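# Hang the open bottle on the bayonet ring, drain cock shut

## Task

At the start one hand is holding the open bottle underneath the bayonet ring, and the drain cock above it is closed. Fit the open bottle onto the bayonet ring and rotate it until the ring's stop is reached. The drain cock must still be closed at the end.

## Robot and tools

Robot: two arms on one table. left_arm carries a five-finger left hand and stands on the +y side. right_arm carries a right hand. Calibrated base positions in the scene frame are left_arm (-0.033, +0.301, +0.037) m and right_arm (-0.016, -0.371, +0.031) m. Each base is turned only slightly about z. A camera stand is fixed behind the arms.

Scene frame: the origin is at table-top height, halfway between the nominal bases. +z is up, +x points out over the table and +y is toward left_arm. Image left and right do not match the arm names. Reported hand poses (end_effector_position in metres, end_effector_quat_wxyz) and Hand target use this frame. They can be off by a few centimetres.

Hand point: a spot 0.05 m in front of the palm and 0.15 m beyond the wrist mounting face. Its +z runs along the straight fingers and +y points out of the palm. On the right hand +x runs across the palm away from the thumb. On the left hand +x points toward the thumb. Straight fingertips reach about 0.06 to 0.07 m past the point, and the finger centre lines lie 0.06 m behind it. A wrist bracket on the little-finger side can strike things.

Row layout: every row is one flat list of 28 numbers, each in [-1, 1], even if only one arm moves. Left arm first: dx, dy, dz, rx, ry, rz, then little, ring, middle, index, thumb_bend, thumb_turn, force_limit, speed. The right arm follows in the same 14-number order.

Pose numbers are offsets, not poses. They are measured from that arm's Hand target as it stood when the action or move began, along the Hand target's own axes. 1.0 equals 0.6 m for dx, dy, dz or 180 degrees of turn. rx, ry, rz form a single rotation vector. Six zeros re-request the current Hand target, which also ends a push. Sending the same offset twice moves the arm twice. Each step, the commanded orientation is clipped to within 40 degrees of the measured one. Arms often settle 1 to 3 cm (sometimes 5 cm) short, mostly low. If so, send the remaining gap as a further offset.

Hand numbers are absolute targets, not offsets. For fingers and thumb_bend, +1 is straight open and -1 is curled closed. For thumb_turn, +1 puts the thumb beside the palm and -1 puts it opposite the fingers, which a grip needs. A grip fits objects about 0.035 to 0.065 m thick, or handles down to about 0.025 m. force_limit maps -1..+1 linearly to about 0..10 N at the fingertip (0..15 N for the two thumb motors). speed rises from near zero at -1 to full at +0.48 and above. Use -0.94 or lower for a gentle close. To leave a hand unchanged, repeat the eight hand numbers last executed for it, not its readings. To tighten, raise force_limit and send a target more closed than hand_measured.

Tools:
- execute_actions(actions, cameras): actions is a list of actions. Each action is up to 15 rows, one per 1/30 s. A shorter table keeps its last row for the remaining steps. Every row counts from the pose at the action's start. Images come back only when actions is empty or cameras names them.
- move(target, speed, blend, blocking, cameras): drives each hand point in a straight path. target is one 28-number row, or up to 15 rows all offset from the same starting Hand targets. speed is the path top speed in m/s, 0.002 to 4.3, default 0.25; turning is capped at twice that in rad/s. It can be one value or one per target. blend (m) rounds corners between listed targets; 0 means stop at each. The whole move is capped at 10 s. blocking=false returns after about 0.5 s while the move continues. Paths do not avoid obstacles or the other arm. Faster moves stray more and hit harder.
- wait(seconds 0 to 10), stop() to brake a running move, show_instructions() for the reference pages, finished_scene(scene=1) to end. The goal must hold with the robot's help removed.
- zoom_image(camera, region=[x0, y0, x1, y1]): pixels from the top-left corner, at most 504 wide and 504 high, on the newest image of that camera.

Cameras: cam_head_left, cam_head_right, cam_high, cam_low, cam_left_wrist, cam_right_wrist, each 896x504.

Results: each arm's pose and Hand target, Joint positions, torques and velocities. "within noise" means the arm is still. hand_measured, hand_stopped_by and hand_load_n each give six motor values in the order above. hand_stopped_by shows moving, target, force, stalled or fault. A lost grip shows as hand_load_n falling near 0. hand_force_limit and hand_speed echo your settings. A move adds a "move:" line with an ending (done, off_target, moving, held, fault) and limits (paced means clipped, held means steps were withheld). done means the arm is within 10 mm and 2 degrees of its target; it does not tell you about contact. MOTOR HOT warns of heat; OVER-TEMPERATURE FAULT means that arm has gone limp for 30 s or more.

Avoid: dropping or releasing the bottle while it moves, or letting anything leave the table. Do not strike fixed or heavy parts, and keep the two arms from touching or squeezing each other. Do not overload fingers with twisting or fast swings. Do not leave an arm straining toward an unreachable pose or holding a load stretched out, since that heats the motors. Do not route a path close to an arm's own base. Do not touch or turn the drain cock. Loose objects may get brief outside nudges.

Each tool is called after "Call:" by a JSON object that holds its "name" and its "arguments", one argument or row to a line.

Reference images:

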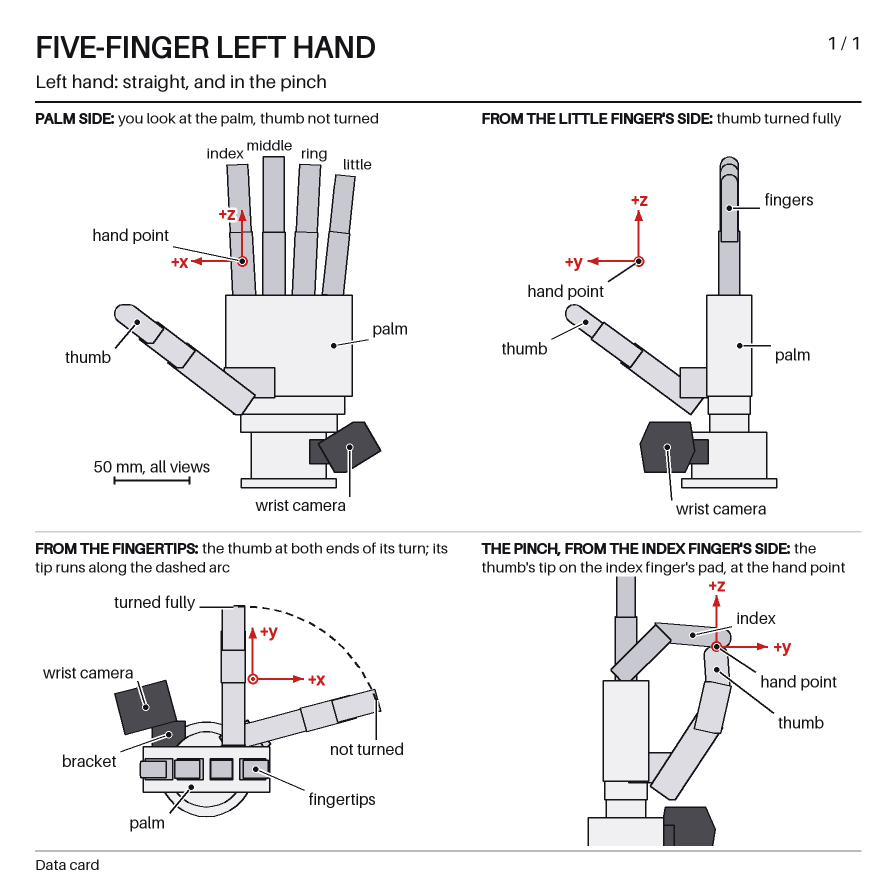

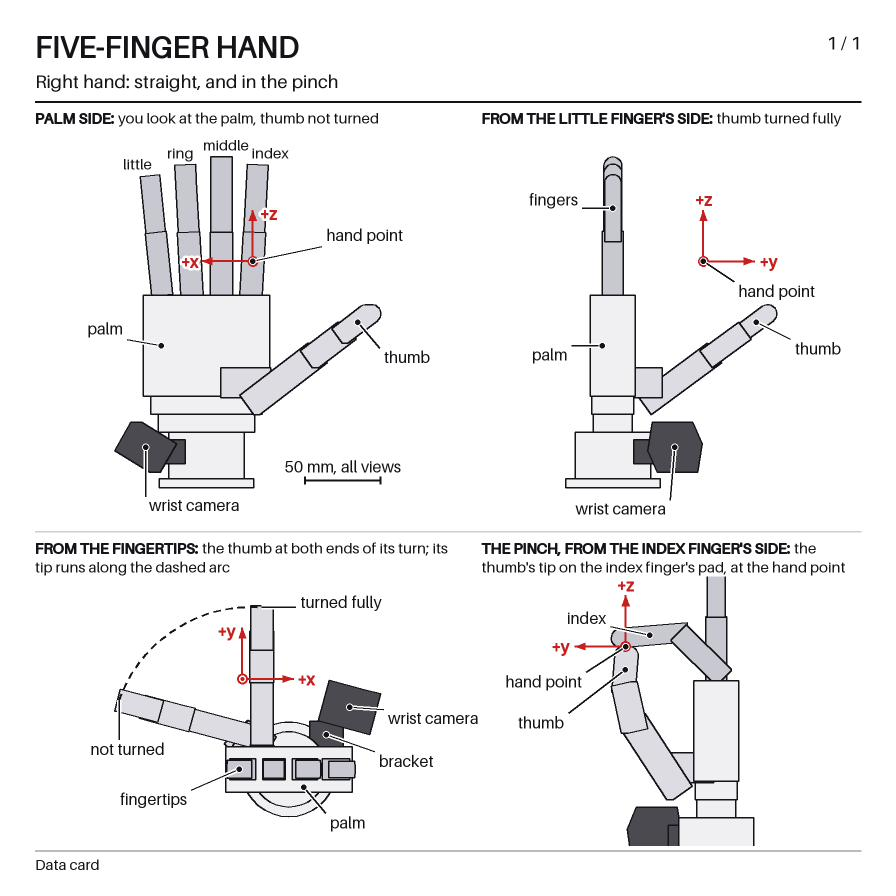

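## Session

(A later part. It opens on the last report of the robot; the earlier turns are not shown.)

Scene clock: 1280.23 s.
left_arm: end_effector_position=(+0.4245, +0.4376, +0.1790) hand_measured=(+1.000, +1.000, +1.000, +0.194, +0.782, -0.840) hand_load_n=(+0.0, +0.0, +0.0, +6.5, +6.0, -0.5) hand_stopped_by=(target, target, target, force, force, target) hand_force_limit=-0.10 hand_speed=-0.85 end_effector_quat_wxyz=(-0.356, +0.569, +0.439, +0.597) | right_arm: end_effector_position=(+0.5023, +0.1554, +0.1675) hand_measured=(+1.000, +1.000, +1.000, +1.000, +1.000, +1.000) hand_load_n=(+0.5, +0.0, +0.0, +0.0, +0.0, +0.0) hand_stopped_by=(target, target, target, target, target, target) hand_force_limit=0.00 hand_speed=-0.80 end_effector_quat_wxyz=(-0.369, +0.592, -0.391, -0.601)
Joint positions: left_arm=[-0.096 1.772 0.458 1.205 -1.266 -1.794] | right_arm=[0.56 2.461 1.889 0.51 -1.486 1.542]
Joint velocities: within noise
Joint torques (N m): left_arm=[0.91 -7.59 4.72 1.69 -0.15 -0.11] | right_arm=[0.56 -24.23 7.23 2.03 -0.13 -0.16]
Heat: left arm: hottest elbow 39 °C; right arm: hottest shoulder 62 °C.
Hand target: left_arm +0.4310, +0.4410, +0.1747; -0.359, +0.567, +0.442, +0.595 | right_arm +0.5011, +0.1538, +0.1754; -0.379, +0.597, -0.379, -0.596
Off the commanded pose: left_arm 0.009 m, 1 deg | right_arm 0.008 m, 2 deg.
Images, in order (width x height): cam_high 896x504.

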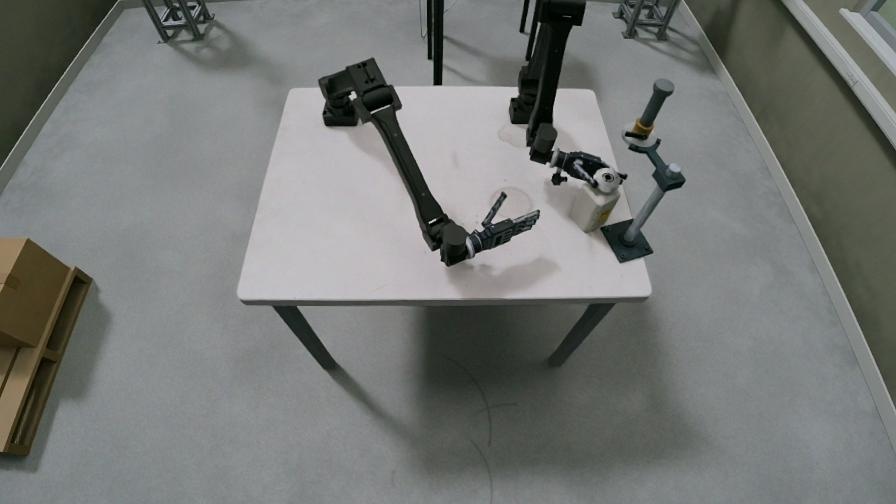

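Call:
{"name": "execute_actions", "arguments": {
  "actions": [
    [[0,0,0,0,0,0,1.0,1.0,1.0,0.32,0.9,-0.93,-0.1,-0.70,0,0,0,0,0,0,1,1,1,1,1,1,0.0,-0.80]]
  ],
  "cameras": []
}}

Call:
{"name": "move", "arguments": {
  "target": [0.0132,0.0016,-0.0005,0,0,0,1.0,1.0,1.0,0.32,0.9,-0.93,-0.1,-0.70,0,0,0,0,0,0,1,1,1,1,1,1,0.0,-0.80],
  "speed": 0.03,
  "cameras": ["cam_left_wrist","cam_right_wrist"]
}}

Call:
{"name": "zoom_image", "arguments": {
  "camera": "cam_right_wrist",
  "region": [285, 10, 425, 100]
}}

Call:
{"name": "zoom_image", "arguments": {
  "camera": "cam_left_wrist",
  "region": [400, 100, 700, 300]
}}

Scene clock: 1320.83 s.
left_arm: end_effector_position=(+0.4245, +0.4376, +0.1789) hand_measured=(+1.000, +1.000, +1.000, +0.320, +0.900, -0.930) hand_load_n=(+0.0, +0.0, +0.0, +0.0, +0.0, +0.0) hand_stopped_by=(target, target, target, target, target, target) hand_force_limit=-0.10 hand_speed=-0.70 end_effector_quat_wxyz=(-0.356, +0.569, +0.439, +0.597) | right_arm: end_effector_position=(+0.5023, +0.1554, +0.1675) hand_measured=(+1.000, +1.000, +1.000, +1.000, +1.000, +1.000) hand_load_n=(+0.0, +0.0, +0.0, +0.0, +0.0, +0.0) hand_stopped_by=(target, target, target, target, target, target) hand_force_limit=0.00 hand_speed=-0.80 end_effector_quat_wxyz=(-0.369, +0.592, -0.391, -0.601)
Joint positions: left_arm=[-0.096 1.772 0.458 1.205 -1.266 -1.795] | right_arm=[0.56 2.461 1.889 0.51 -1.486 1.542]
Joint torques (N m): left_arm=[0.91 -7.53 4.74 1.69 -0.15 -0.11] | right_arm=[0.32 -24.12 7.24 2.1 -0.15 -0.15]
Heat: left arm: hottest elbow 39 °C; right arm: hottest shoulder 63 °C.
Hand target: left_arm +0.4310, +0.4410, +0.1746; -0.358, +0.567, +0.442, +0.595 | right_arm +0.5011, +0.1538, +0.1754; -0.379, +0.597, -0.379, -0.596
Off the commanded pose: left_arm 0.009 m, 1 deg | right_arm 0.008 m, 2 deg.
No camera images: "cameras" was empty.

Scene clock: 1321.63 s.
left_arm: end_effector_position=(+0.4249, +0.4375, +0.1750) hand_measured=(+1.000, +1.000, +1.000, +0.320, +0.900, -0.930) hand_load_n=(+0.0, +0.0, +0.0, +0.0, +0.0, +0.0) hand_stopped_by=(target, target, target, target, target, target) hand_force_limit=-0.10 hand_speed=-0.70 end_effector_quat_wxyz=(-0.361, +0.575, +0.435, +0.592) | right_arm: end_effector_position=(+0.5023, +0.1554, +0.1675) hand_measured=(+1.000, +1.000, +1.000, +1.000, +1.000, +1.000) hand_load_n=(+0.0, +0.0, +0.0, +0.0, +0.0, +0.0) hand_stopped_by=(target, target, target, target, target, target) hand_force_limit=0.00 hand_speed=-0.80 end_effector_quat_wxyz=(-0.369, +0.592, -0.391, -0.601)
Joint positions: left_arm=[-0.096 1.772 0.458 1.184 -1.266 -1.795] | right_arm=[0.56 2.461 1.889 0.51 -1.486 1.542]
Joint torques (N m): left_arm=[0.97 -9.88 4.67 1.35 -0.17 -0.09] | right_arm=[0.44 -24.35 7.16 2.02 -0.15 -0.16]
Heat: left arm: hottest elbow 39 °C; right arm: hottest shoulder 63 °C.
Hand target: left_arm +0.4310, +0.4410, +0.1825; -0.359, +0.567, +0.442, +0.595 | right_arm +0.5011, +0.1538, +0.1754; -0.379, +0.597, -0.379, -0.596
Off the commanded pose: left_arm 0.010 m, 1 deg | right_arm 0.008 m, 2 deg.
move: done
Images, in order (width x height): cam_left_wrist 896x504, cam_right_wrist 896x504.

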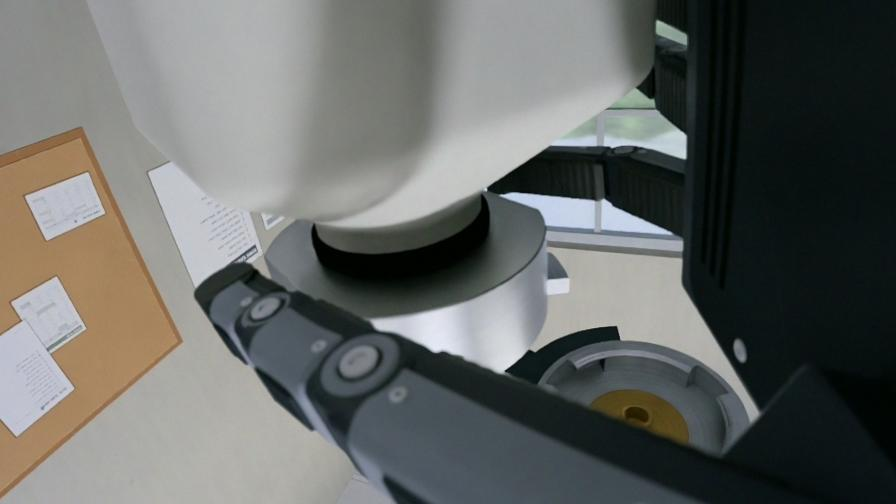

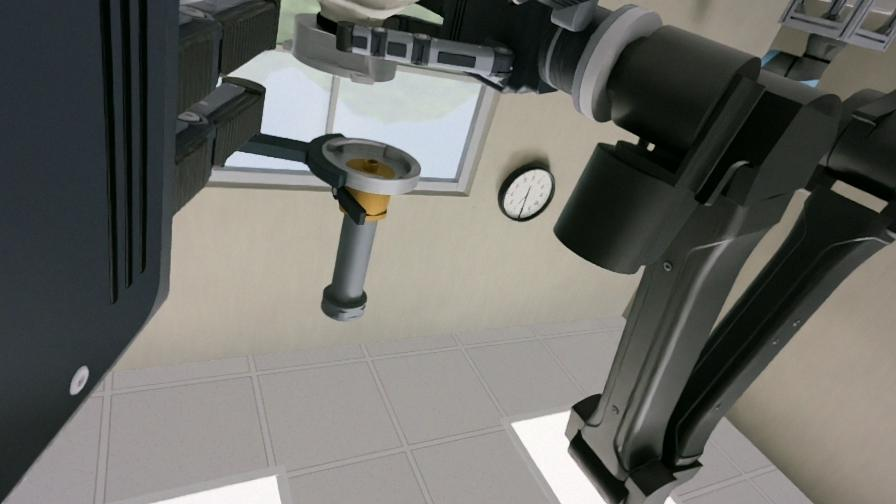

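Scaled by 3.600 from the camera's 896x504 image, which has a finer 1280x720 frame.

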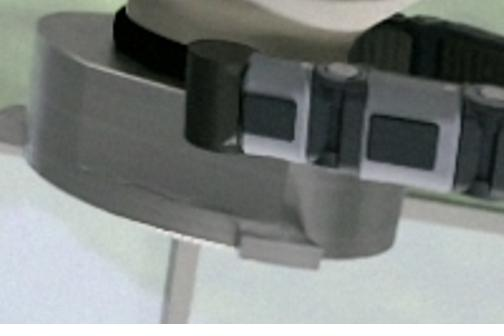

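Scaled by 1.680 from the camera's 896x504 image, which has a finer 1280x720 frame.

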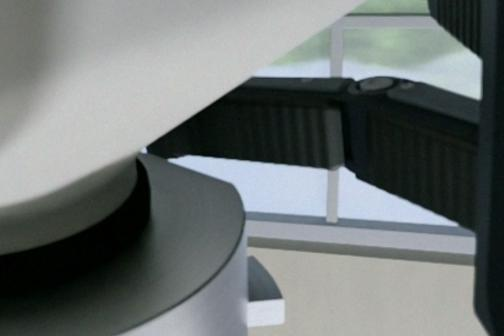

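Call:
{"name": "move", "arguments": {
  "target": [0.0099,0.0012,-0.0004,0,0,0,1.0,1.0,1.0,0.32,0.9,-0.93,-0.1,-0.70,0,0,0,0,0,0,1,1,1,1,1,1,0.0,-0.80],
  "speed": 0.03,
  "cameras": []
}}

Scene clock: 1337.40 s.
left_arm: end_effector_position=(+0.4251, +0.4375, +0.1803) hand_measured=(+1.000, +1.000, +1.000, +0.320, +0.900, -0.930) hand_load_n=(+0.0, +0.0, +0.0, +0.0, +0.0, +0.0) hand_stopped_by=(target, target, target, target, target, target) hand_force_limit=-0.10 hand_speed=-0.70 end_effector_quat_wxyz=(-0.361, +0.575, +0.435, +0.592) | right_arm: end_effector_position=(+0.5023, +0.1554, +0.1675) hand_measured=(+1.000, +1.000, +1.000, +1.000, +1.000, +1.000) hand_load_n=(+0.0, +0.0, -0.5, +0.0, +0.0, +0.0) hand_stopped_by=(target, target, target, target, target, target) hand_force_limit=0.00 hand_speed=-0.80 end_effector_quat_wxyz=(-0.369, +0.592, -0.391, -0.601)
Joint positions: left_arm=[-0.096 1.749 0.458 1.161 -1.266 -1.795] | right_arm=[0.56 2.461 1.889 0.51 -1.486 1.542]
Joint torques (N m): left_arm=[0.97 -9.93 4.81 1.39 -0.18 -0.09] | right_arm=[0.5 -24 7.25 2.06 -0.13 -0.16]
Heat: left arm: hottest elbow 39 °C; right arm: hottest shoulder 63 °C.
Hand target: left_arm +0.4310, +0.4409, +0.1886; -0.358, +0.567, +0.443, +0.595 | right_arm +0.5011, +0.1538, +0.1754; -0.379, +0.597, -0.379, -0.596
Off the commanded pose: left_arm 0.011 m, 1 deg | right_arm 0.008 m, 2 deg.
move: off_target (left_arm)
No camera images: "cameras" was empty.

Call:
{"name": "move", "arguments": {
  "target": [0.0058,0.0007,-0.0002,0,0,0,1.0,1.0,1.0,0.32,0.9,-0.93,-0.1,-0.70,0,0,0,0,0,0,1,1,1,1,1,1,0.0,-0.80],
  "speed": 0.03,
  "cameras": ["cam_left_wrist","cam_right_wrist"]
}}

Call:
{"name": "zoom_image", "arguments": {
  "camera": "cam_right_wrist",
  "region": [285, 10, 425, 100]
}}

Call:
{"name": "zoom_image", "arguments": {
  "camera": "cam_left_wrist",
  "region": [400, 100, 700, 300]
}}

Scene clock: 1341.63 s.
left_arm: end_effector_position=(+0.4252, +0.4375, +0.1834) hand_measured=(+1.000, +1.000, +1.000, +0.320, +0.900, -0.930) hand_load_n=(+0.0, +0.0, +0.0, +0.0, +0.0, +0.0) hand_stopped_by=(target, target, target, target, target, target) hand_force_limit=-0.10 hand_speed=-0.70 end_effector_quat_wxyz=(-0.361, +0.575, +0.434, +0.591) | right_arm: end_effector_position=(+0.5023, +0.1554, +0.1675) hand_measured=(+1.000, +1.000, +1.000, +1.000, +1.000, +1.000) hand_load_n=(+0.0, +0.0, +0.0, -0.5, +0.0, +0.0) hand_stopped_by=(target, target, target, target, target, target) hand_force_limit=0.00 hand_speed=-0.80 end_effector_quat_wxyz=(-0.369, +0.592, -0.391, -0.601)
Joint positions: left_arm=[-0.096 1.736 0.458 1.147 -1.266 -1.795] | right_arm=[0.56 2.461 1.889 0.51 -1.486 1.542]
Joint torques (N m): left_arm=[0.97 -9.88 4.92 1.33 -0.18 -0.09] | right_arm=[0.5 -24.35 7.16 1.99 -0.15 -0.15]
Heat: left arm: hottest elbow 39 °C; right arm: hottest shoulder 63 °C.
Hand target: left_arm +0.4310, +0.4409, +0.1920; -0.358, +0.567, +0.442, +0.595 | right_arm +0.5011, +0.1538, +0.1754; -0.379, +0.597, -0.379, -0.596
Off the commanded pose: left_arm 0.011 m, 1 deg | right_arm 0.008 m, 2 deg.
move: off_target (left_arm)
Images, in order (width x height): cam_left_wrist 896x504, cam_right_wrist 896x504.

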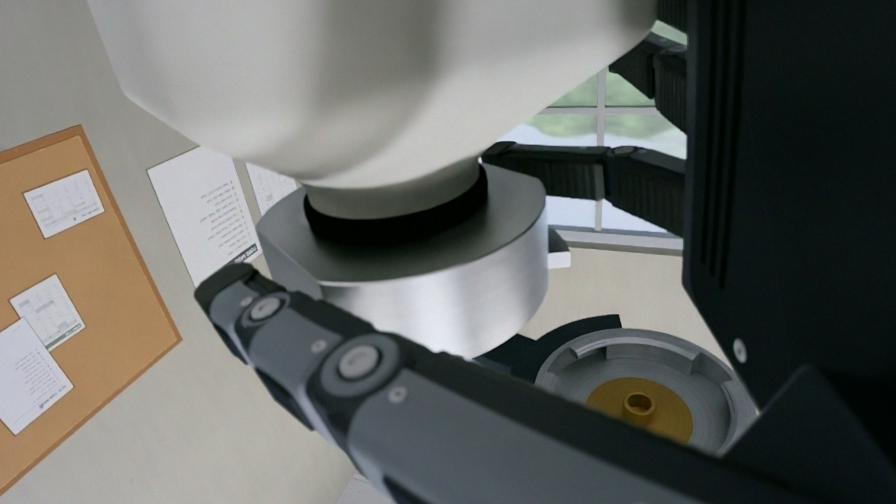

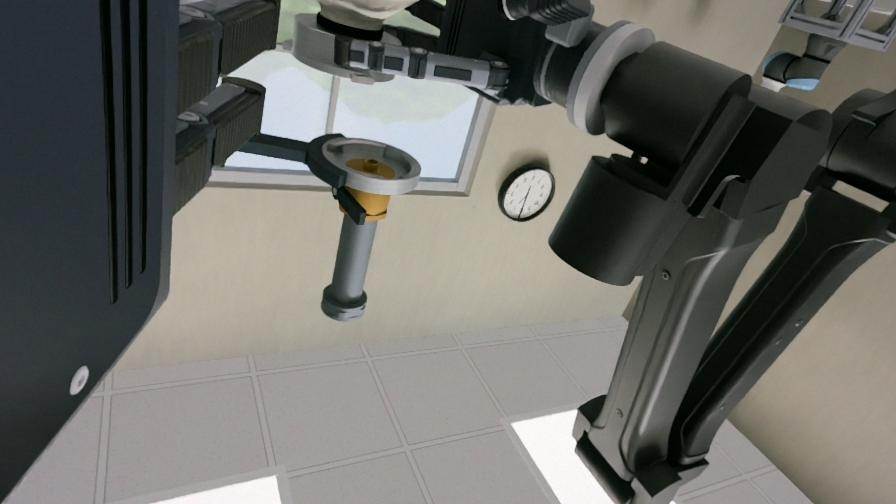

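Scaled by 3.600 from the camera's 896x504 image, which has a finer 1280x720 frame.

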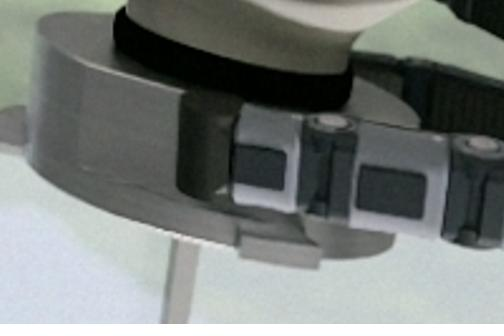

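Scaled by 1.680 from the camera's 896x504 image, which has a finer 1280x720 frame.

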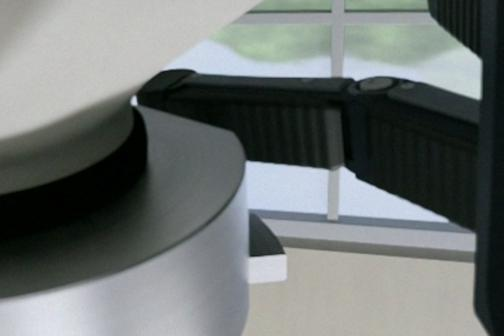

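Call:
{"name": "execute_actions", "arguments": {
  "actions": [
    [[0,0,0,0,0,0,1.0,1.0,1.0,0.22,0.84,-0.98,-0.1,-0.85,0,0,0,0,0,0,1,1,1,1,1,1,0.0,-0.80]],
    [[0,0,0,0,0,0,1.0,1.0,1.0,0.0,0.5,-0.98,-0.1,-0.85,0,0,0,0,0,0,1,1,1,1,1,1,0.0,-0.80]]
  ],
  "cameras": ["cam_right_wrist","cam_left_wrist"]
}}

Call:
{"name": "zoom_image", "arguments": {
  "camera": "cam_right_wrist",
  "region": [285, 10, 425, 100]
}}

Call:
{"name": "zoom_image", "arguments": {
  "camera": "cam_left_wrist",
  "region": [400, 100, 700, 300]
}}

Scene clock: 1350.67 s.
left_arm: end_effector_position=(+0.4252, +0.4376, +0.1833) hand_measured=(+1.000, +1.000, +1.000, +0.168, +0.796, -0.980) hand_load_n=(+0.0, +0.0, +0.0, +8.0, +6.5, -0.5) hand_stopped_by=(target, target, target, force, force, target) hand_force_limit=-0.10 hand_speed=-0.85 end_effector_quat_wxyz=(-0.362, +0.575, +0.434, +0.591) | right_arm: end_effector_position=(+0.5023, +0.1554, +0.1675) hand_measured=(+1.000, +1.000, +1.000, +1.000, +1.000, +1.000) hand_load_n=(+0.0, +0.0, +0.0, -0.5, +0.0, +0.0) hand_stopped_by=(target, target, target, target, target, target) hand_force_limit=0.00 hand_speed=-0.80 end_effector_quat_wxyz=(-0.369, +0.592, -0.391, -0.601)
Joint positions: left_arm=[-0.096 1.736 0.458 1.146 -1.266 -1.795] | right_arm=[0.56 2.461 1.889 0.51 -1.486 1.542]
Joint torques (N m): left_arm=[0.97 -9.82 4.92 1.33 -0.16 -0.09] | right_arm=[0.5 -24.18 7.25 1.96 -0.15 -0.17]
Heat: left arm: hottest elbow 39 °C; right arm: hottest shoulder 63 °C.
Hand target: left_arm +0.4310, +0.4409, +0.1920; -0.359, +0.567, +0.442, +0.595 | right_arm +0.5011, +0.1538, +0.1754; -0.379, +0.597, -0.379, -0.596
Off the commanded pose: left_arm 0.011 m, 1 deg | right_arm 0.008 m, 2 deg.
Images, in order (width x height): cam_left_wrist 896x504, cam_right_wrist 896x504.

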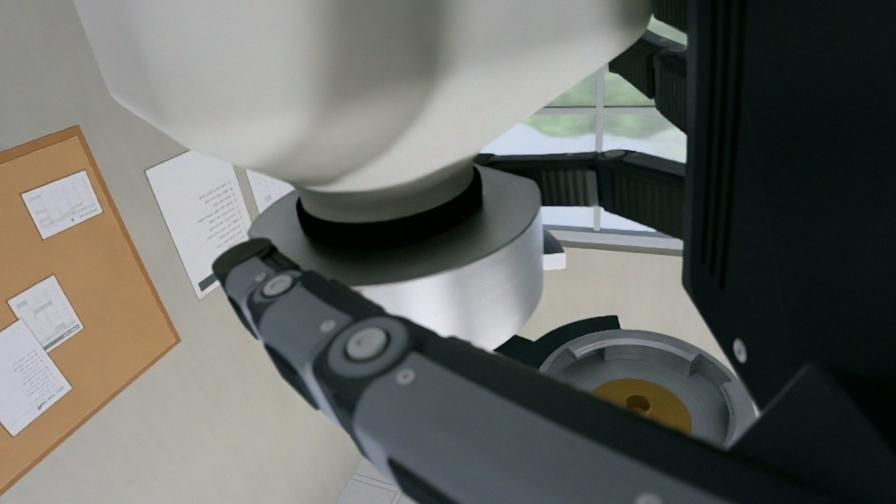

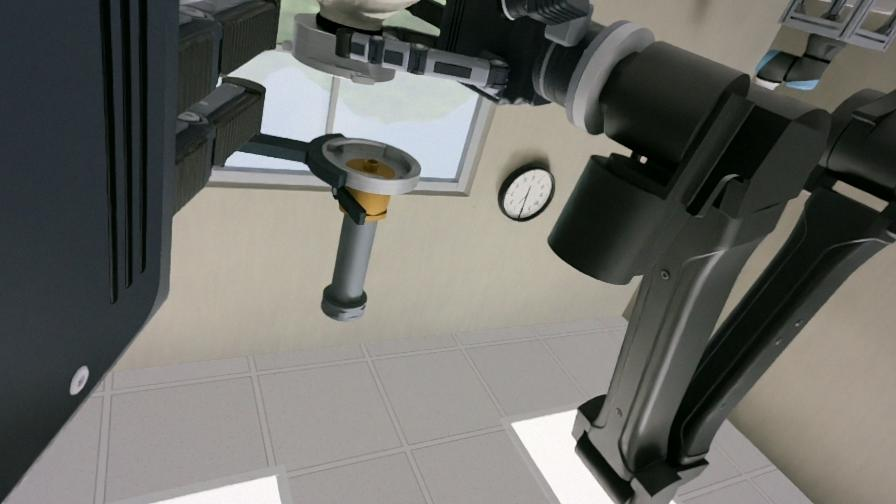

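Scaled by 3.600 from the camera's 896x504 image, which has a finer 1280x720 frame.

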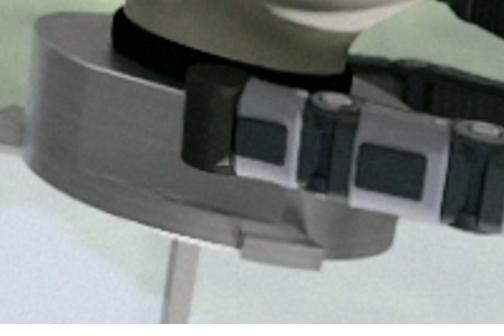

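Scaled by 1.680 from the camera's 896x504 image, which has a finer 1280x720 frame.

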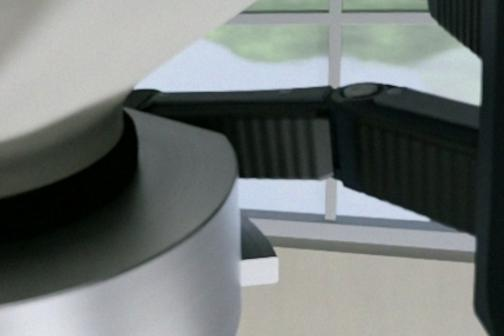

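Call:
{"name": "execute_actions", "arguments": {
  "actions": [
    [[0,0,0,0,0,0,1.0,1.0,1.0,0.32,0.9,-0.865,-0.1,-0.70,0,0,0,0,0,0,1,1,1,1,1,1,0.0,-0.80]]
  ],
  "cameras": []
}}

Call:
{"name": "move", "arguments": {
  "target": [-0.0182,-0.0022,0.0006,0,0,0,1.0,1.0,1.0,0.32,0.9,-0.865,-0.1,-0.70,0,0,0,0,0,0,1,1,1,1,1,1,0.0,-0.80],
  "speed": 0.03,
  "cameras": []
}}

Scene clock: 1364.67 s.
left_arm: end_effector_position=(+0.4252, +0.4376, +0.1833) hand_measured=(+1.000, +1.000, +1.000, +0.320, +0.900, -0.864) hand_load_n=(+0.0, +0.0, +0.0, +0.0, +0.0, +0.0) hand_stopped_by=(target, target, target, target, target, target) hand_force_limit=-0.10 hand_speed=-0.70 end_effector_quat_wxyz=(-0.362, +0.575, +0.434, +0.591) | right_arm: end_effector_position=(+0.5023, +0.1554, +0.1675) hand_measured=(+1.000, +1.000, +1.000, +1.000, +1.000, +1.000) hand_load_n=(+0.0, +0.0, +0.0, +0.0, +0.0, +0.0) hand_stopped_by=(target, target, target, target, target, target) hand_force_limit=0.00 hand_speed=-0.80 end_effector_quat_wxyz=(-0.369, +0.592, -0.391, -0.601)
Joint positions: left_arm=[-0.096 1.736 0.458 1.146 -1.266 -1.795] | right_arm=[0.56 2.461 1.889 0.51 -1.486 1.542]
Joint torques (N m): left_arm=[0.97 -9.88 4.92 1.31 -0.16 -0.09] | right_arm=[0.5 -24.29 7.21 1.95 -0.14 -0.15]
Heat: left arm: hottest elbow 39 °C; right arm: hottest shoulder 63 °C.
Hand target: left_arm +0.4310, +0.4409, +0.1919; -0.359, +0.567, +0.442, +0.595 | right_arm +0.5011, +0.1538, +0.1754; -0.379, +0.597, -0.379, -0.596
Off the commanded pose: left_arm 0.011 m, 1 deg | right_arm 0.008 m, 2 deg.
No camera images: "cameras" was empty.

Scene clock: 1365.50 s.
left_arm: end_effector_position=(+0.4251, +0.4376, +0.1809) hand_measured=(+1.000, +1.000, +1.000, +0.320, +0.900, -0.864) hand_load_n=(-0.5, +0.0, +0.0, +0.0, +0.0, -0.5) hand_stopped_by=(target, target, target, target, target, target) hand_force_limit=-0.10 hand_speed=-0.70 end_effector_quat_wxyz=(-0.361, +0.576, +0.435, +0.591) | right_arm: end_effector_position=(+0.5023, +0.1554, +0.1675) hand_measured=(+1.000, +1.000, +1.000, +1.000, +1.000, +1.000) hand_load_n=(+0.5, +0.0, +0.0, +0.5, -0.5, +0.0) hand_stopped_by=(target, target, target, target, target, target) hand_force_limit=0.00 hand_speed=-0.80 end_effector_quat_wxyz=(-0.369, +0.592, -0.391, -0.601)
Joint positions: left_arm=[-0.096 1.744 0.458 1.15 -1.266 -1.798] | right_arm=[0.56 2.461 1.889 0.51 -1.486 1.542]
Joint torques (N m): left_arm=[0.91 -7.47 4.9 2.66 -0.17 -0.11] | right_arm=[0.67 -24.76 7.25 2 -0.16 -0.17]
Heat: left arm: hottest elbow 39 °C; right arm: hottest shoulder 63 °C.
Hand target: left_arm +0.4310, +0.4409, +0.1810; -0.359, +0.567, +0.442, +0.595 | right_arm +0.5011, +0.1538, +0.1754; -0.379, +0.597, -0.379, -0.596
Off the commanded pose: left_arm 0.007 m, 1 deg | right_arm 0.008 m, 2 deg.
move: done
No camera images: "cameras" was empty.

Call:
{"name": "move", "arguments": {
  "target": [-0.0040,-0.0005,0.0001,0,0,0,1.0,1.0,1.0,0.32,0.9,-0.865,-0.1,-0.70,0,0,0,0,0,0,1,1,1,1,1,1,0.0,-0.80],
  "speed": 0.03,
  "cameras": []
}}

Call:
{"name": "execute_actions", "arguments": {
  "actions": [
    [[0,0,0,0,0,0,1.0,1.0,1.0,0.22,0.84,-0.865,-0.1,-0.85,0,0,0,0,0,0,1,1,1,1,1,1,0.0,-0.80]],
    [[0,0,0,0,0,0,1.0,1.0,1.0,0.0,0.5,-0.865,-0.1,-0.85,0,0,0,0,0,0,1,1,1,1,1,1,0.0,-0.80]]
  ],
  "cameras": ["cam_right_wrist","cam_left_wrist"]
}}

Call:
{"name": "zoom_image", "arguments": {
  "camera": "cam_right_wrist",
  "region": [285, 10, 425, 100]
}}

Call:
{"name": "zoom_image", "arguments": {
  "camera": "cam_left_wrist",
  "region": [400, 100, 700, 300]
}}

Scene clock: 1374.07 s.
left_arm: end_effector_position=(+0.4250, +0.4377, +0.1789) hand_measured=(+1.000, +1.000, +1.000, +0.320, +0.900, -0.864) hand_load_n=(+0.0, +0.0, +0.0, +0.0, +0.0, -0.5) hand_stopped_by=(target, target, target, target, target, target) hand_force_limit=-0.10 hand_speed=-0.70 end_effector_quat_wxyz=(-0.361, +0.575, +0.435, +0.591) | right_arm: end_effector_position=(+0.5023, +0.1554, +0.1675) hand_measured=(+1.000, +1.000, +1.000, +1.000, +1.000, +1.000) hand_load_n=(+0.0, +0.0, +0.0, +0.0, +0.0, +0.0) hand_stopped_by=(target, target, target, target, target, target) hand_force_limit=0.00 hand_speed=-0.80 end_effector_quat_wxyz=(-0.369, +0.592, -0.391, -0.601)
Joint positions: left_arm=[-0.096 1.753 0.458 1.16 -1.266 -1.8] | right_arm=[0.56 2.461 1.889 0.51 -1.486 1.542]
Joint torques (N m): left_arm=[0.91 -7.41 4.85 2.69 -0.17 -0.09] | right_arm=[0.5 -24.64 7.24 2.07 -0.13 -0.15]
Heat: left arm: hottest elbow 39 °C; right arm: hottest shoulder 63 °C.
Hand target: left_arm +0.4310, +0.4409, +0.1786; -0.359, +0.567, +0.442, +0.595 | right_arm +0.5011, +0.1538, +0.1754; -0.379, +0.597, -0.379, -0.596
Off the commanded pose: left_arm 0.007 m, 1 deg | right_arm 0.008 m, 2 deg.
move: done
No camera images: "cameras" was empty.

Scene clock: 1375.27 s.
left_arm: end_effector_position=(+0.4249, +0.4377, +0.1789) hand_measured=(+1.000, +1.000, +1.000, +0.170, +0.804, -0.864) hand_load_n=(+0.0, +0.0, +0.0, +8.0, +6.5, -0.5) hand_stopped_by=(target, target, target, force, force, target) hand_force_limit=-0.10 hand_speed=-0.85 end_effector_quat_wxyz=(-0.361, +0.575, +0.435, +0.591) | right_arm: end_effector_position=(+0.5023, +0.1554, +0.1675) hand_measured=(+1.000, +1.000, +1.000, +1.000, +1.000, +1.000) hand_load_n=(+0.0, -0.5, +0.0, +0.0, +0.0, +0.0) hand_stopped_by=(target, target, target, target, target, target) hand_force_limit=0.00 hand_speed=-0.80 end_effector_quat_wxyz=(-0.369, +0.592, -0.391, -0.601)
Joint positions: left_arm=[-0.096 1.753 0.458 1.16 -1.266 -1.8] | right_arm=[0.56 2.461 1.889 0.51 -1.486 1.542]
Joint torques (N m): left_arm=[0.91 -7.41 4.85 2.63 -0.17 -0.09] | right_arm=[0.38 -24.23 7.25 1.99 -0.17 -0.14]
Heat: left arm: hottest elbow 39 °C; right arm: hottest shoulder 63 °C.
Hand target: left_arm +0.4310, +0.4409, +0.1786; -0.358, +0.567, +0.442, +0.595 | right_arm +0.5011, +0.1538, +0.1754; -0.379, +0.597, -0.379, -0.596
Off the commanded pose: left_arm 0.007 m, 1 deg | right_arm 0.008 m, 2 deg.
Images, in order (width x height): cam_left_wrist 896x504, cam_right_wrist 896x504.

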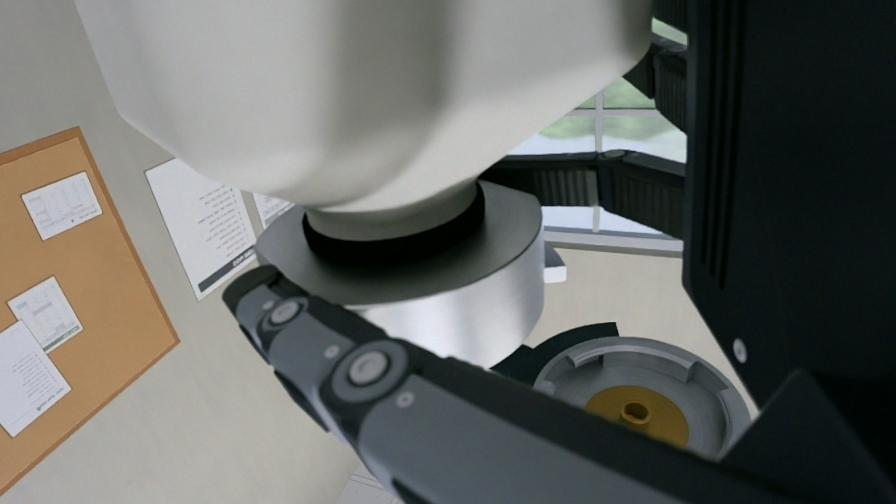

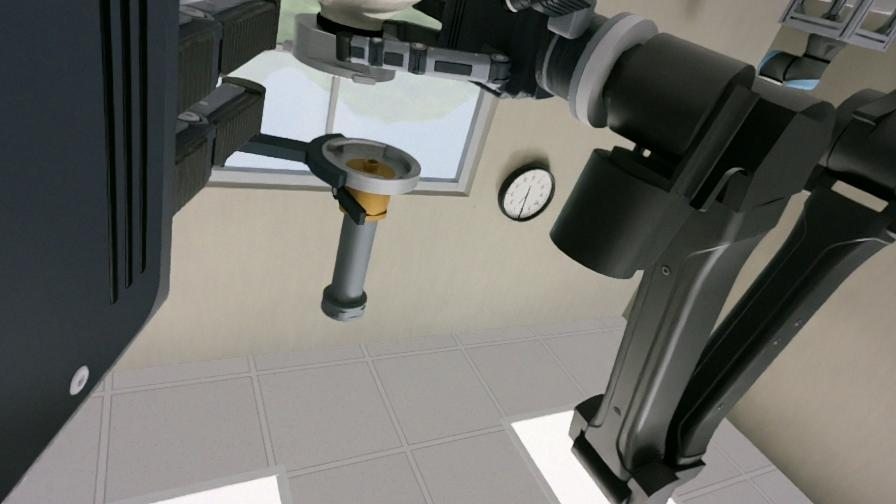

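Scaled by 3.600 from the camera's 896x504 image, which has a finer 1280x720 frame.

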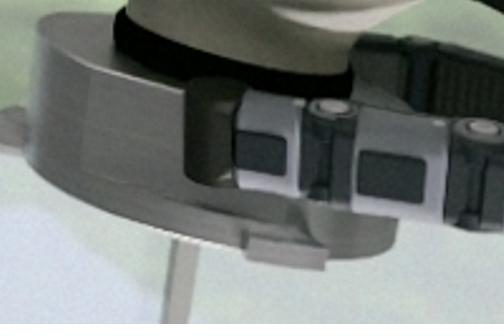

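Scaled by 1.680 from the camera's 896x504 image, which has a finer 1280x720 frame.

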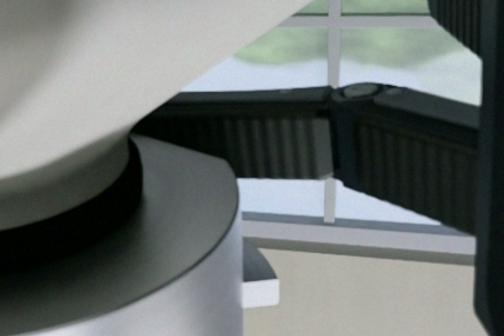

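Call:
{"name": "execute_actions", "arguments": {
  "actions": [
    [[0,0,0,0,0,0,1.0,1.0,1.0,0.17,0.87,-0.91,-0.1,-0.60,0,0,0,0,0,0,1,1,1,1,1,1,0.0,-0.80]],
    [[0,0,0,0,0,0,1.0,1.0,1.0,0.0,0.5,-0.91,-0.1,-0.85,0,0,0,0,0,0,1,1,1,1,1,1,0.0,-0.80]],
    [[0,0,0,0,0,0,1.0,1.0,1.0,-0.3,0.3,-0.91,0.55,-0.88,0,0,0,0,0,0,1,1,1,1,1,1,0.0,-0.80]]
  ],
  "cameras": ["cam_right_wrist","cam_left_wrist"]
}}

Call:
{"name": "zoom_image", "arguments": {
  "camera": "cam_right_wrist",
  "region": [285, 10, 425, 100]
}}

Scene clock: 1384.10 s.
left_arm: end_effector_position=(+0.4248, +0.4379, +0.1790) hand_measured=(+1.000, +1.000, +1.000, +0.132, +0.810, -0.910) hand_load_n=(+0.0, +0.0, +0.0, +14.5, +11.5, +0.0) hand_stopped_by=(target, target, target, force, force, target) hand_force_limit=0.55 hand_speed=-0.88 end_effector_quat_wxyz=(-0.361, +0.575, +0.436, +0.591) | right_arm: end_effector_position=(+0.5023, +0.1554, +0.1675) hand_measured=(+1.000, +1.000, +1.000, +1.000, +1.000, +1.000) hand_load_n=(+0.0, +0.0, +0.0, +0.0, +0.0, +0.0) hand_stopped_by=(target, target, target, target, target, target) hand_force_limit=0.00 hand_speed=-0.80 end_effector_quat_wxyz=(-0.369, +0.592, -0.391, -0.601)
Joint positions: left_arm=[-0.095 1.753 0.458 1.16 -1.267 -1.802] | right_arm=[0.56 2.461 1.889 0.51 -1.486 1.542]
Joint torques (N m): left_arm=[0.91 -7.41 4.85 2.62 -0.15 -0.08] | right_arm=[0.38 -24.18 7.28 1.99 -0.13 -0.15]
Heat: left arm: hottest elbow 39 °C; right arm: hottest shoulder 64 °C.
Hand target: left_arm +0.4310, +0.4409, +0.1786; -0.358, +0.567, +0.442, +0.595 | right_arm +0.5011, +0.1538, +0.1754; -0.379, +0.597, -0.379, -0.596
Off the commanded pose: left_arm 0.007 m, 1 deg | right_arm 0.008 m, 2 deg.
Images, in order (width x height): cam_left_wrist 896x504, cam_right_wrist 896x504.

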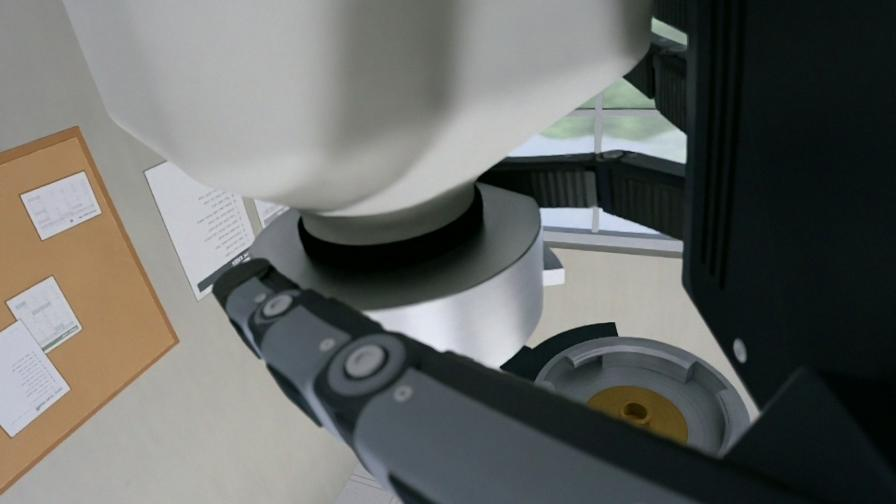

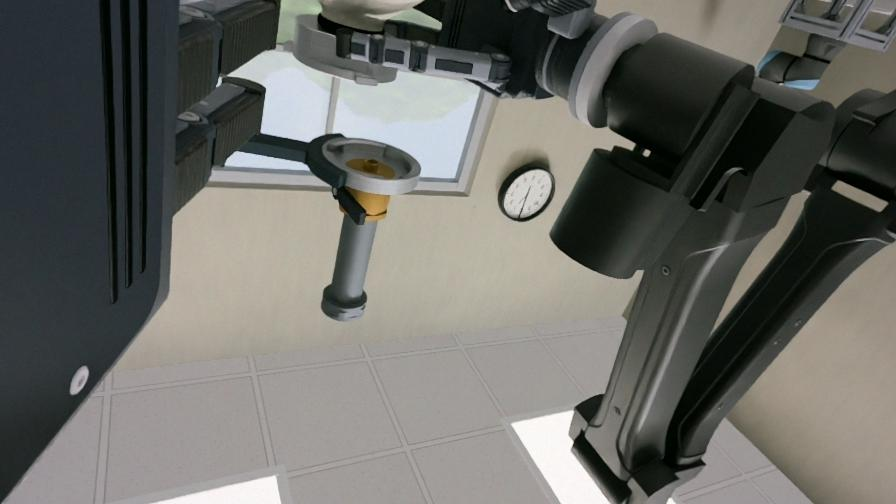

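Scaled by 3.600 from the camera's 896x504 image, which has a finer 1280x720 frame.

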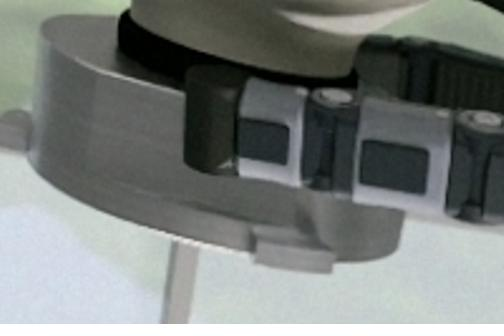

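Call:
{"name": "move", "arguments": {
  "target": [0.0578,0.0070,-0.0020,0,0,0,1.0,1.0,1.0,-0.3,0.3,-0.91,0.55,-0.88,0,0,0,0,0,0,1,1,1,1,1,1,0.0,-0.80],
  "speed": 0.05,
  "cameras": ["cam_right_wrist","cam_left_wrist","cam_low"]
}}

Call:
{"name": "zoom_image", "arguments": {
  "camera": "cam_low",
  "region": [400, 170, 560, 270]
}}

Scene clock: 1406.80 s.
left_arm: end_effector_position=(+0.4250, +0.4377, +0.1987) hand_measured=(+1.000, +1.000, +1.000, +0.132, +0.810, -0.910) hand_load_n=(+0.0, +0.0, +0.0, +14.5, +11.5, -2.5) hand_stopped_by=(target, target, target, force, force, target) hand_force_limit=0.55 hand_speed=-0.88 end_effector_quat_wxyz=(-0.367, +0.581, +0.430, +0.585) | right_arm: end_effector_position=(+0.5023, +0.1554, +0.1675) hand_measured=(+1.000, +1.000, +1.000, +1.000, +1.000, +1.000) hand_load_n=(+0.0, +0.0, +0.0, +0.0, +0.0, -0.5) hand_stopped_by=(target, target, target, target, target, target) hand_force_limit=0.00 hand_speed=-0.80 end_effector_quat_wxyz=(-0.369, +0.592, -0.391, -0.601)
Joint positions: left_arm=[-0.095 1.657 0.458 1.05 -1.267 -1.789] | right_arm=[0.56 2.461 1.889 0.51 -1.486 1.542]
Joint torques (N m): left_arm=[0.91 -9.93 5.67 1.65 -0.16 -0.14] | right_arm=[0.44 -24.29 7.27 1.99 -0.15 -0.16]
Heat: left arm: hottest elbow 40 °C; right arm: hottest shoulder 64 °C.
Hand target: left_arm +0.4310, +0.4409, +0.2136; -0.358, +0.567, +0.442, +0.595 | right_arm +0.5011, +0.1538, +0.1754; -0.379, +0.597, -0.379, -0.596
Off the commanded pose: left_arm 0.016 m, 3 deg | right_arm 0.008 m, 2 deg.
move: off_target (left_arm)
Images, in order (width x height): cam_low 896x504, cam_left_wrist 896x504, cam_right_wrist 896x504.

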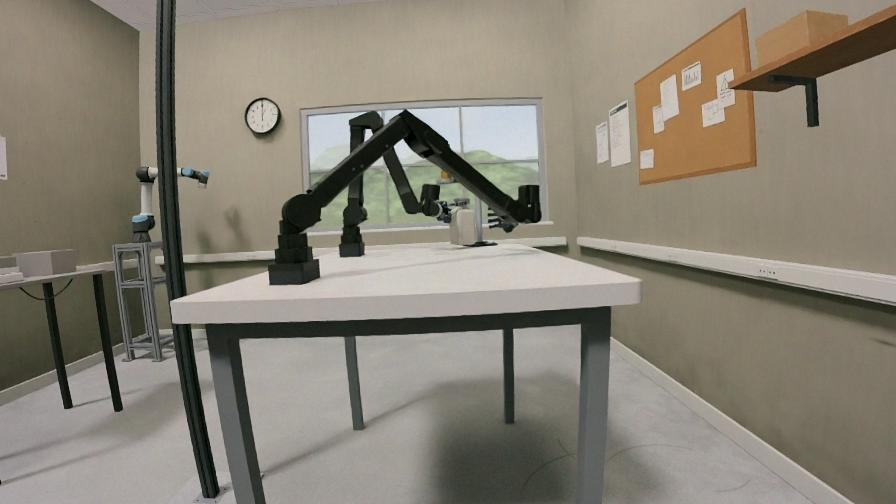

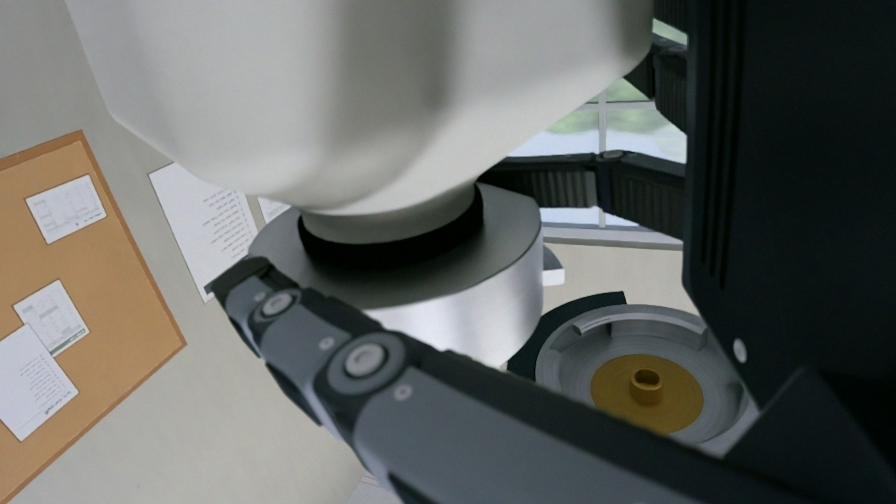

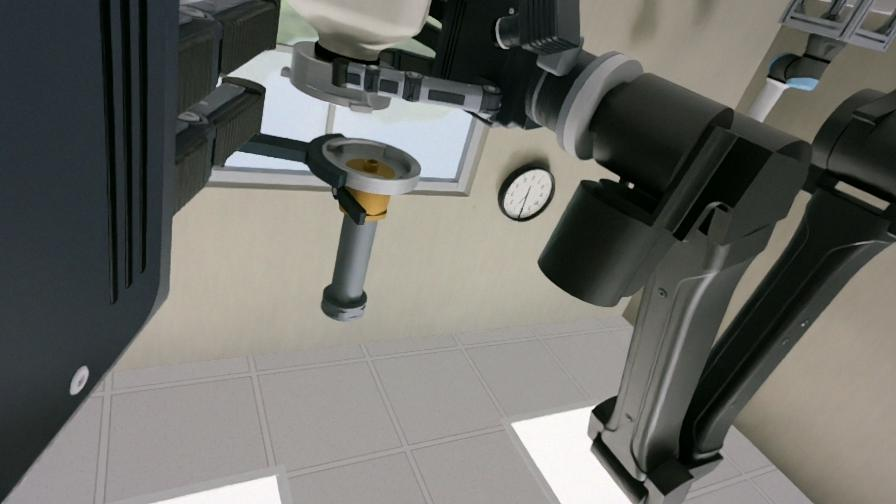

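Scaled by 3.150 from the camera's 896x504 image, which has a finer 1280x720 frame.

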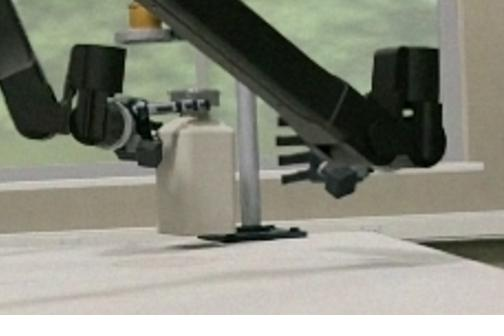

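Call:
{"name": "move", "arguments": {
  "target": [0.0944,-0.1415,0.0801,-0.0241,-0.0034,-0.0072,1.0,1.0,1.0,-0.3,0.3,-0.91,0.55,-0.88,0,0,0,0,0,0,1,1,1,1,1,1,0.0,-0.80],
  "speed": 0.06,
  "cameras": ["cam_right_wrist","cam_left_wrist","cam_low"]
}}

Call:
{"name": "zoom_image", "arguments": {
  "camera": "cam_low",
  "region": [400, 130, 560, 270]
}}

Scene clock: 1427.80 s.
left_arm: end_effector_position=(+0.3649, +0.5186, +0.2490) hand_measured=(+1.000, +1.000, +1.000, +0.132, +0.810, -0.910) hand_load_n=(+0.0, +0.0, +0.0, +15.0, +11.5, -2.5) hand_stopped_by=(target, target, target, force, force, target) hand_force_limit=0.55 hand_speed=-0.88 end_effector_quat_wxyz=(-0.332, +0.586, +0.424, +0.606) | right_arm: end_effector_position=(+0.5023, +0.1554, +0.1675) hand_measured=(+1.000, +1.000, +1.000, +1.000, +1.000, +1.000) hand_load_n=(+0.0, +0.0, +0.0, +0.0, +0.0, +0.0) hand_stopped_by=(target, target, target, target, target, target) hand_force_limit=0.00 hand_speed=-0.80 end_effector_quat_wxyz=(-0.369, +0.592, -0.391, -0.601)
Joint positions: left_arm=[0.218 1.333 0.31 0.951 -0.886 -1.752] | right_arm=[0.56 2.461 1.889 0.51 -1.486 1.542]
Joint torques (N m): left_arm=[0.67 -6.83 5.76 2 0.11 -0.11] | right_arm=[0.62 -24.12 7.17 2.1 -0.15 -0.15]
Heat: left arm: hottest elbow 40 °C; right arm: hottest shoulder 64 °C.
Hand target: left_arm +0.3637, +0.5198, +0.2580; -0.328, +0.578, +0.428, +0.613 | right_arm +0.5011, +0.1538, +0.1754; -0.379, +0.597, -0.379, -0.596
Off the commanded pose: left_arm 0.009 m, 1 deg | right_arm 0.008 m, 2 deg.
move: done
Images, in order (width x height): cam_low 896x504, cam_left_wrist 896x504, cam_right_wrist 896x504.

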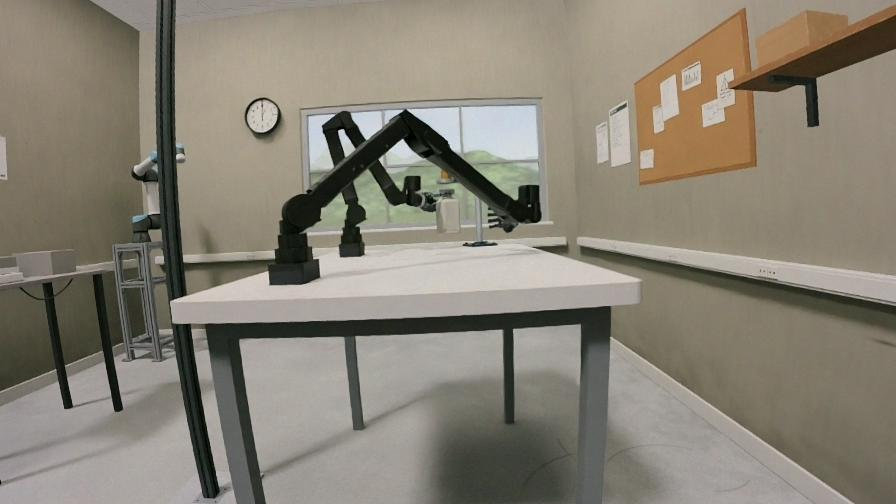

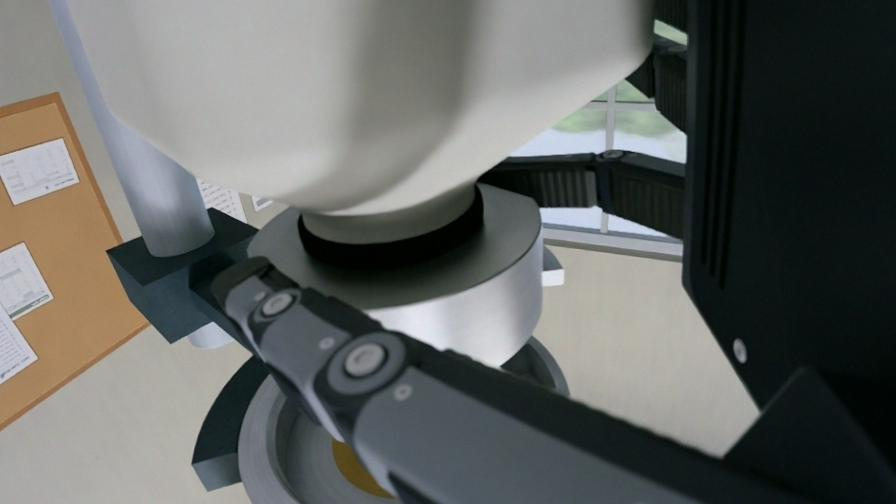

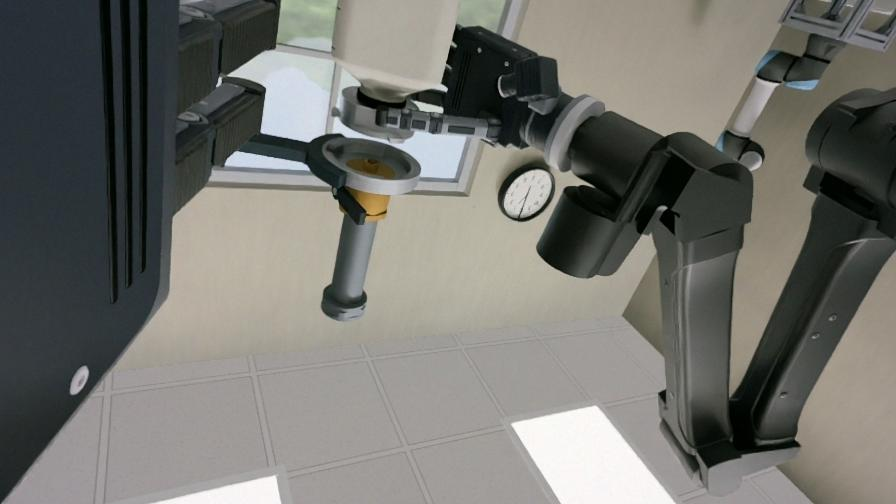

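Scaled by 3.150 from the camera's 896x504 image, which has a finer 1280x720 frame.

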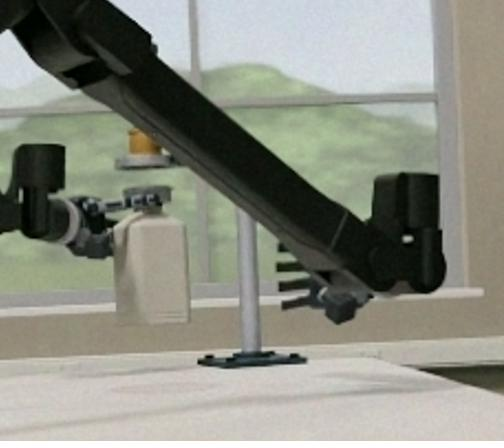

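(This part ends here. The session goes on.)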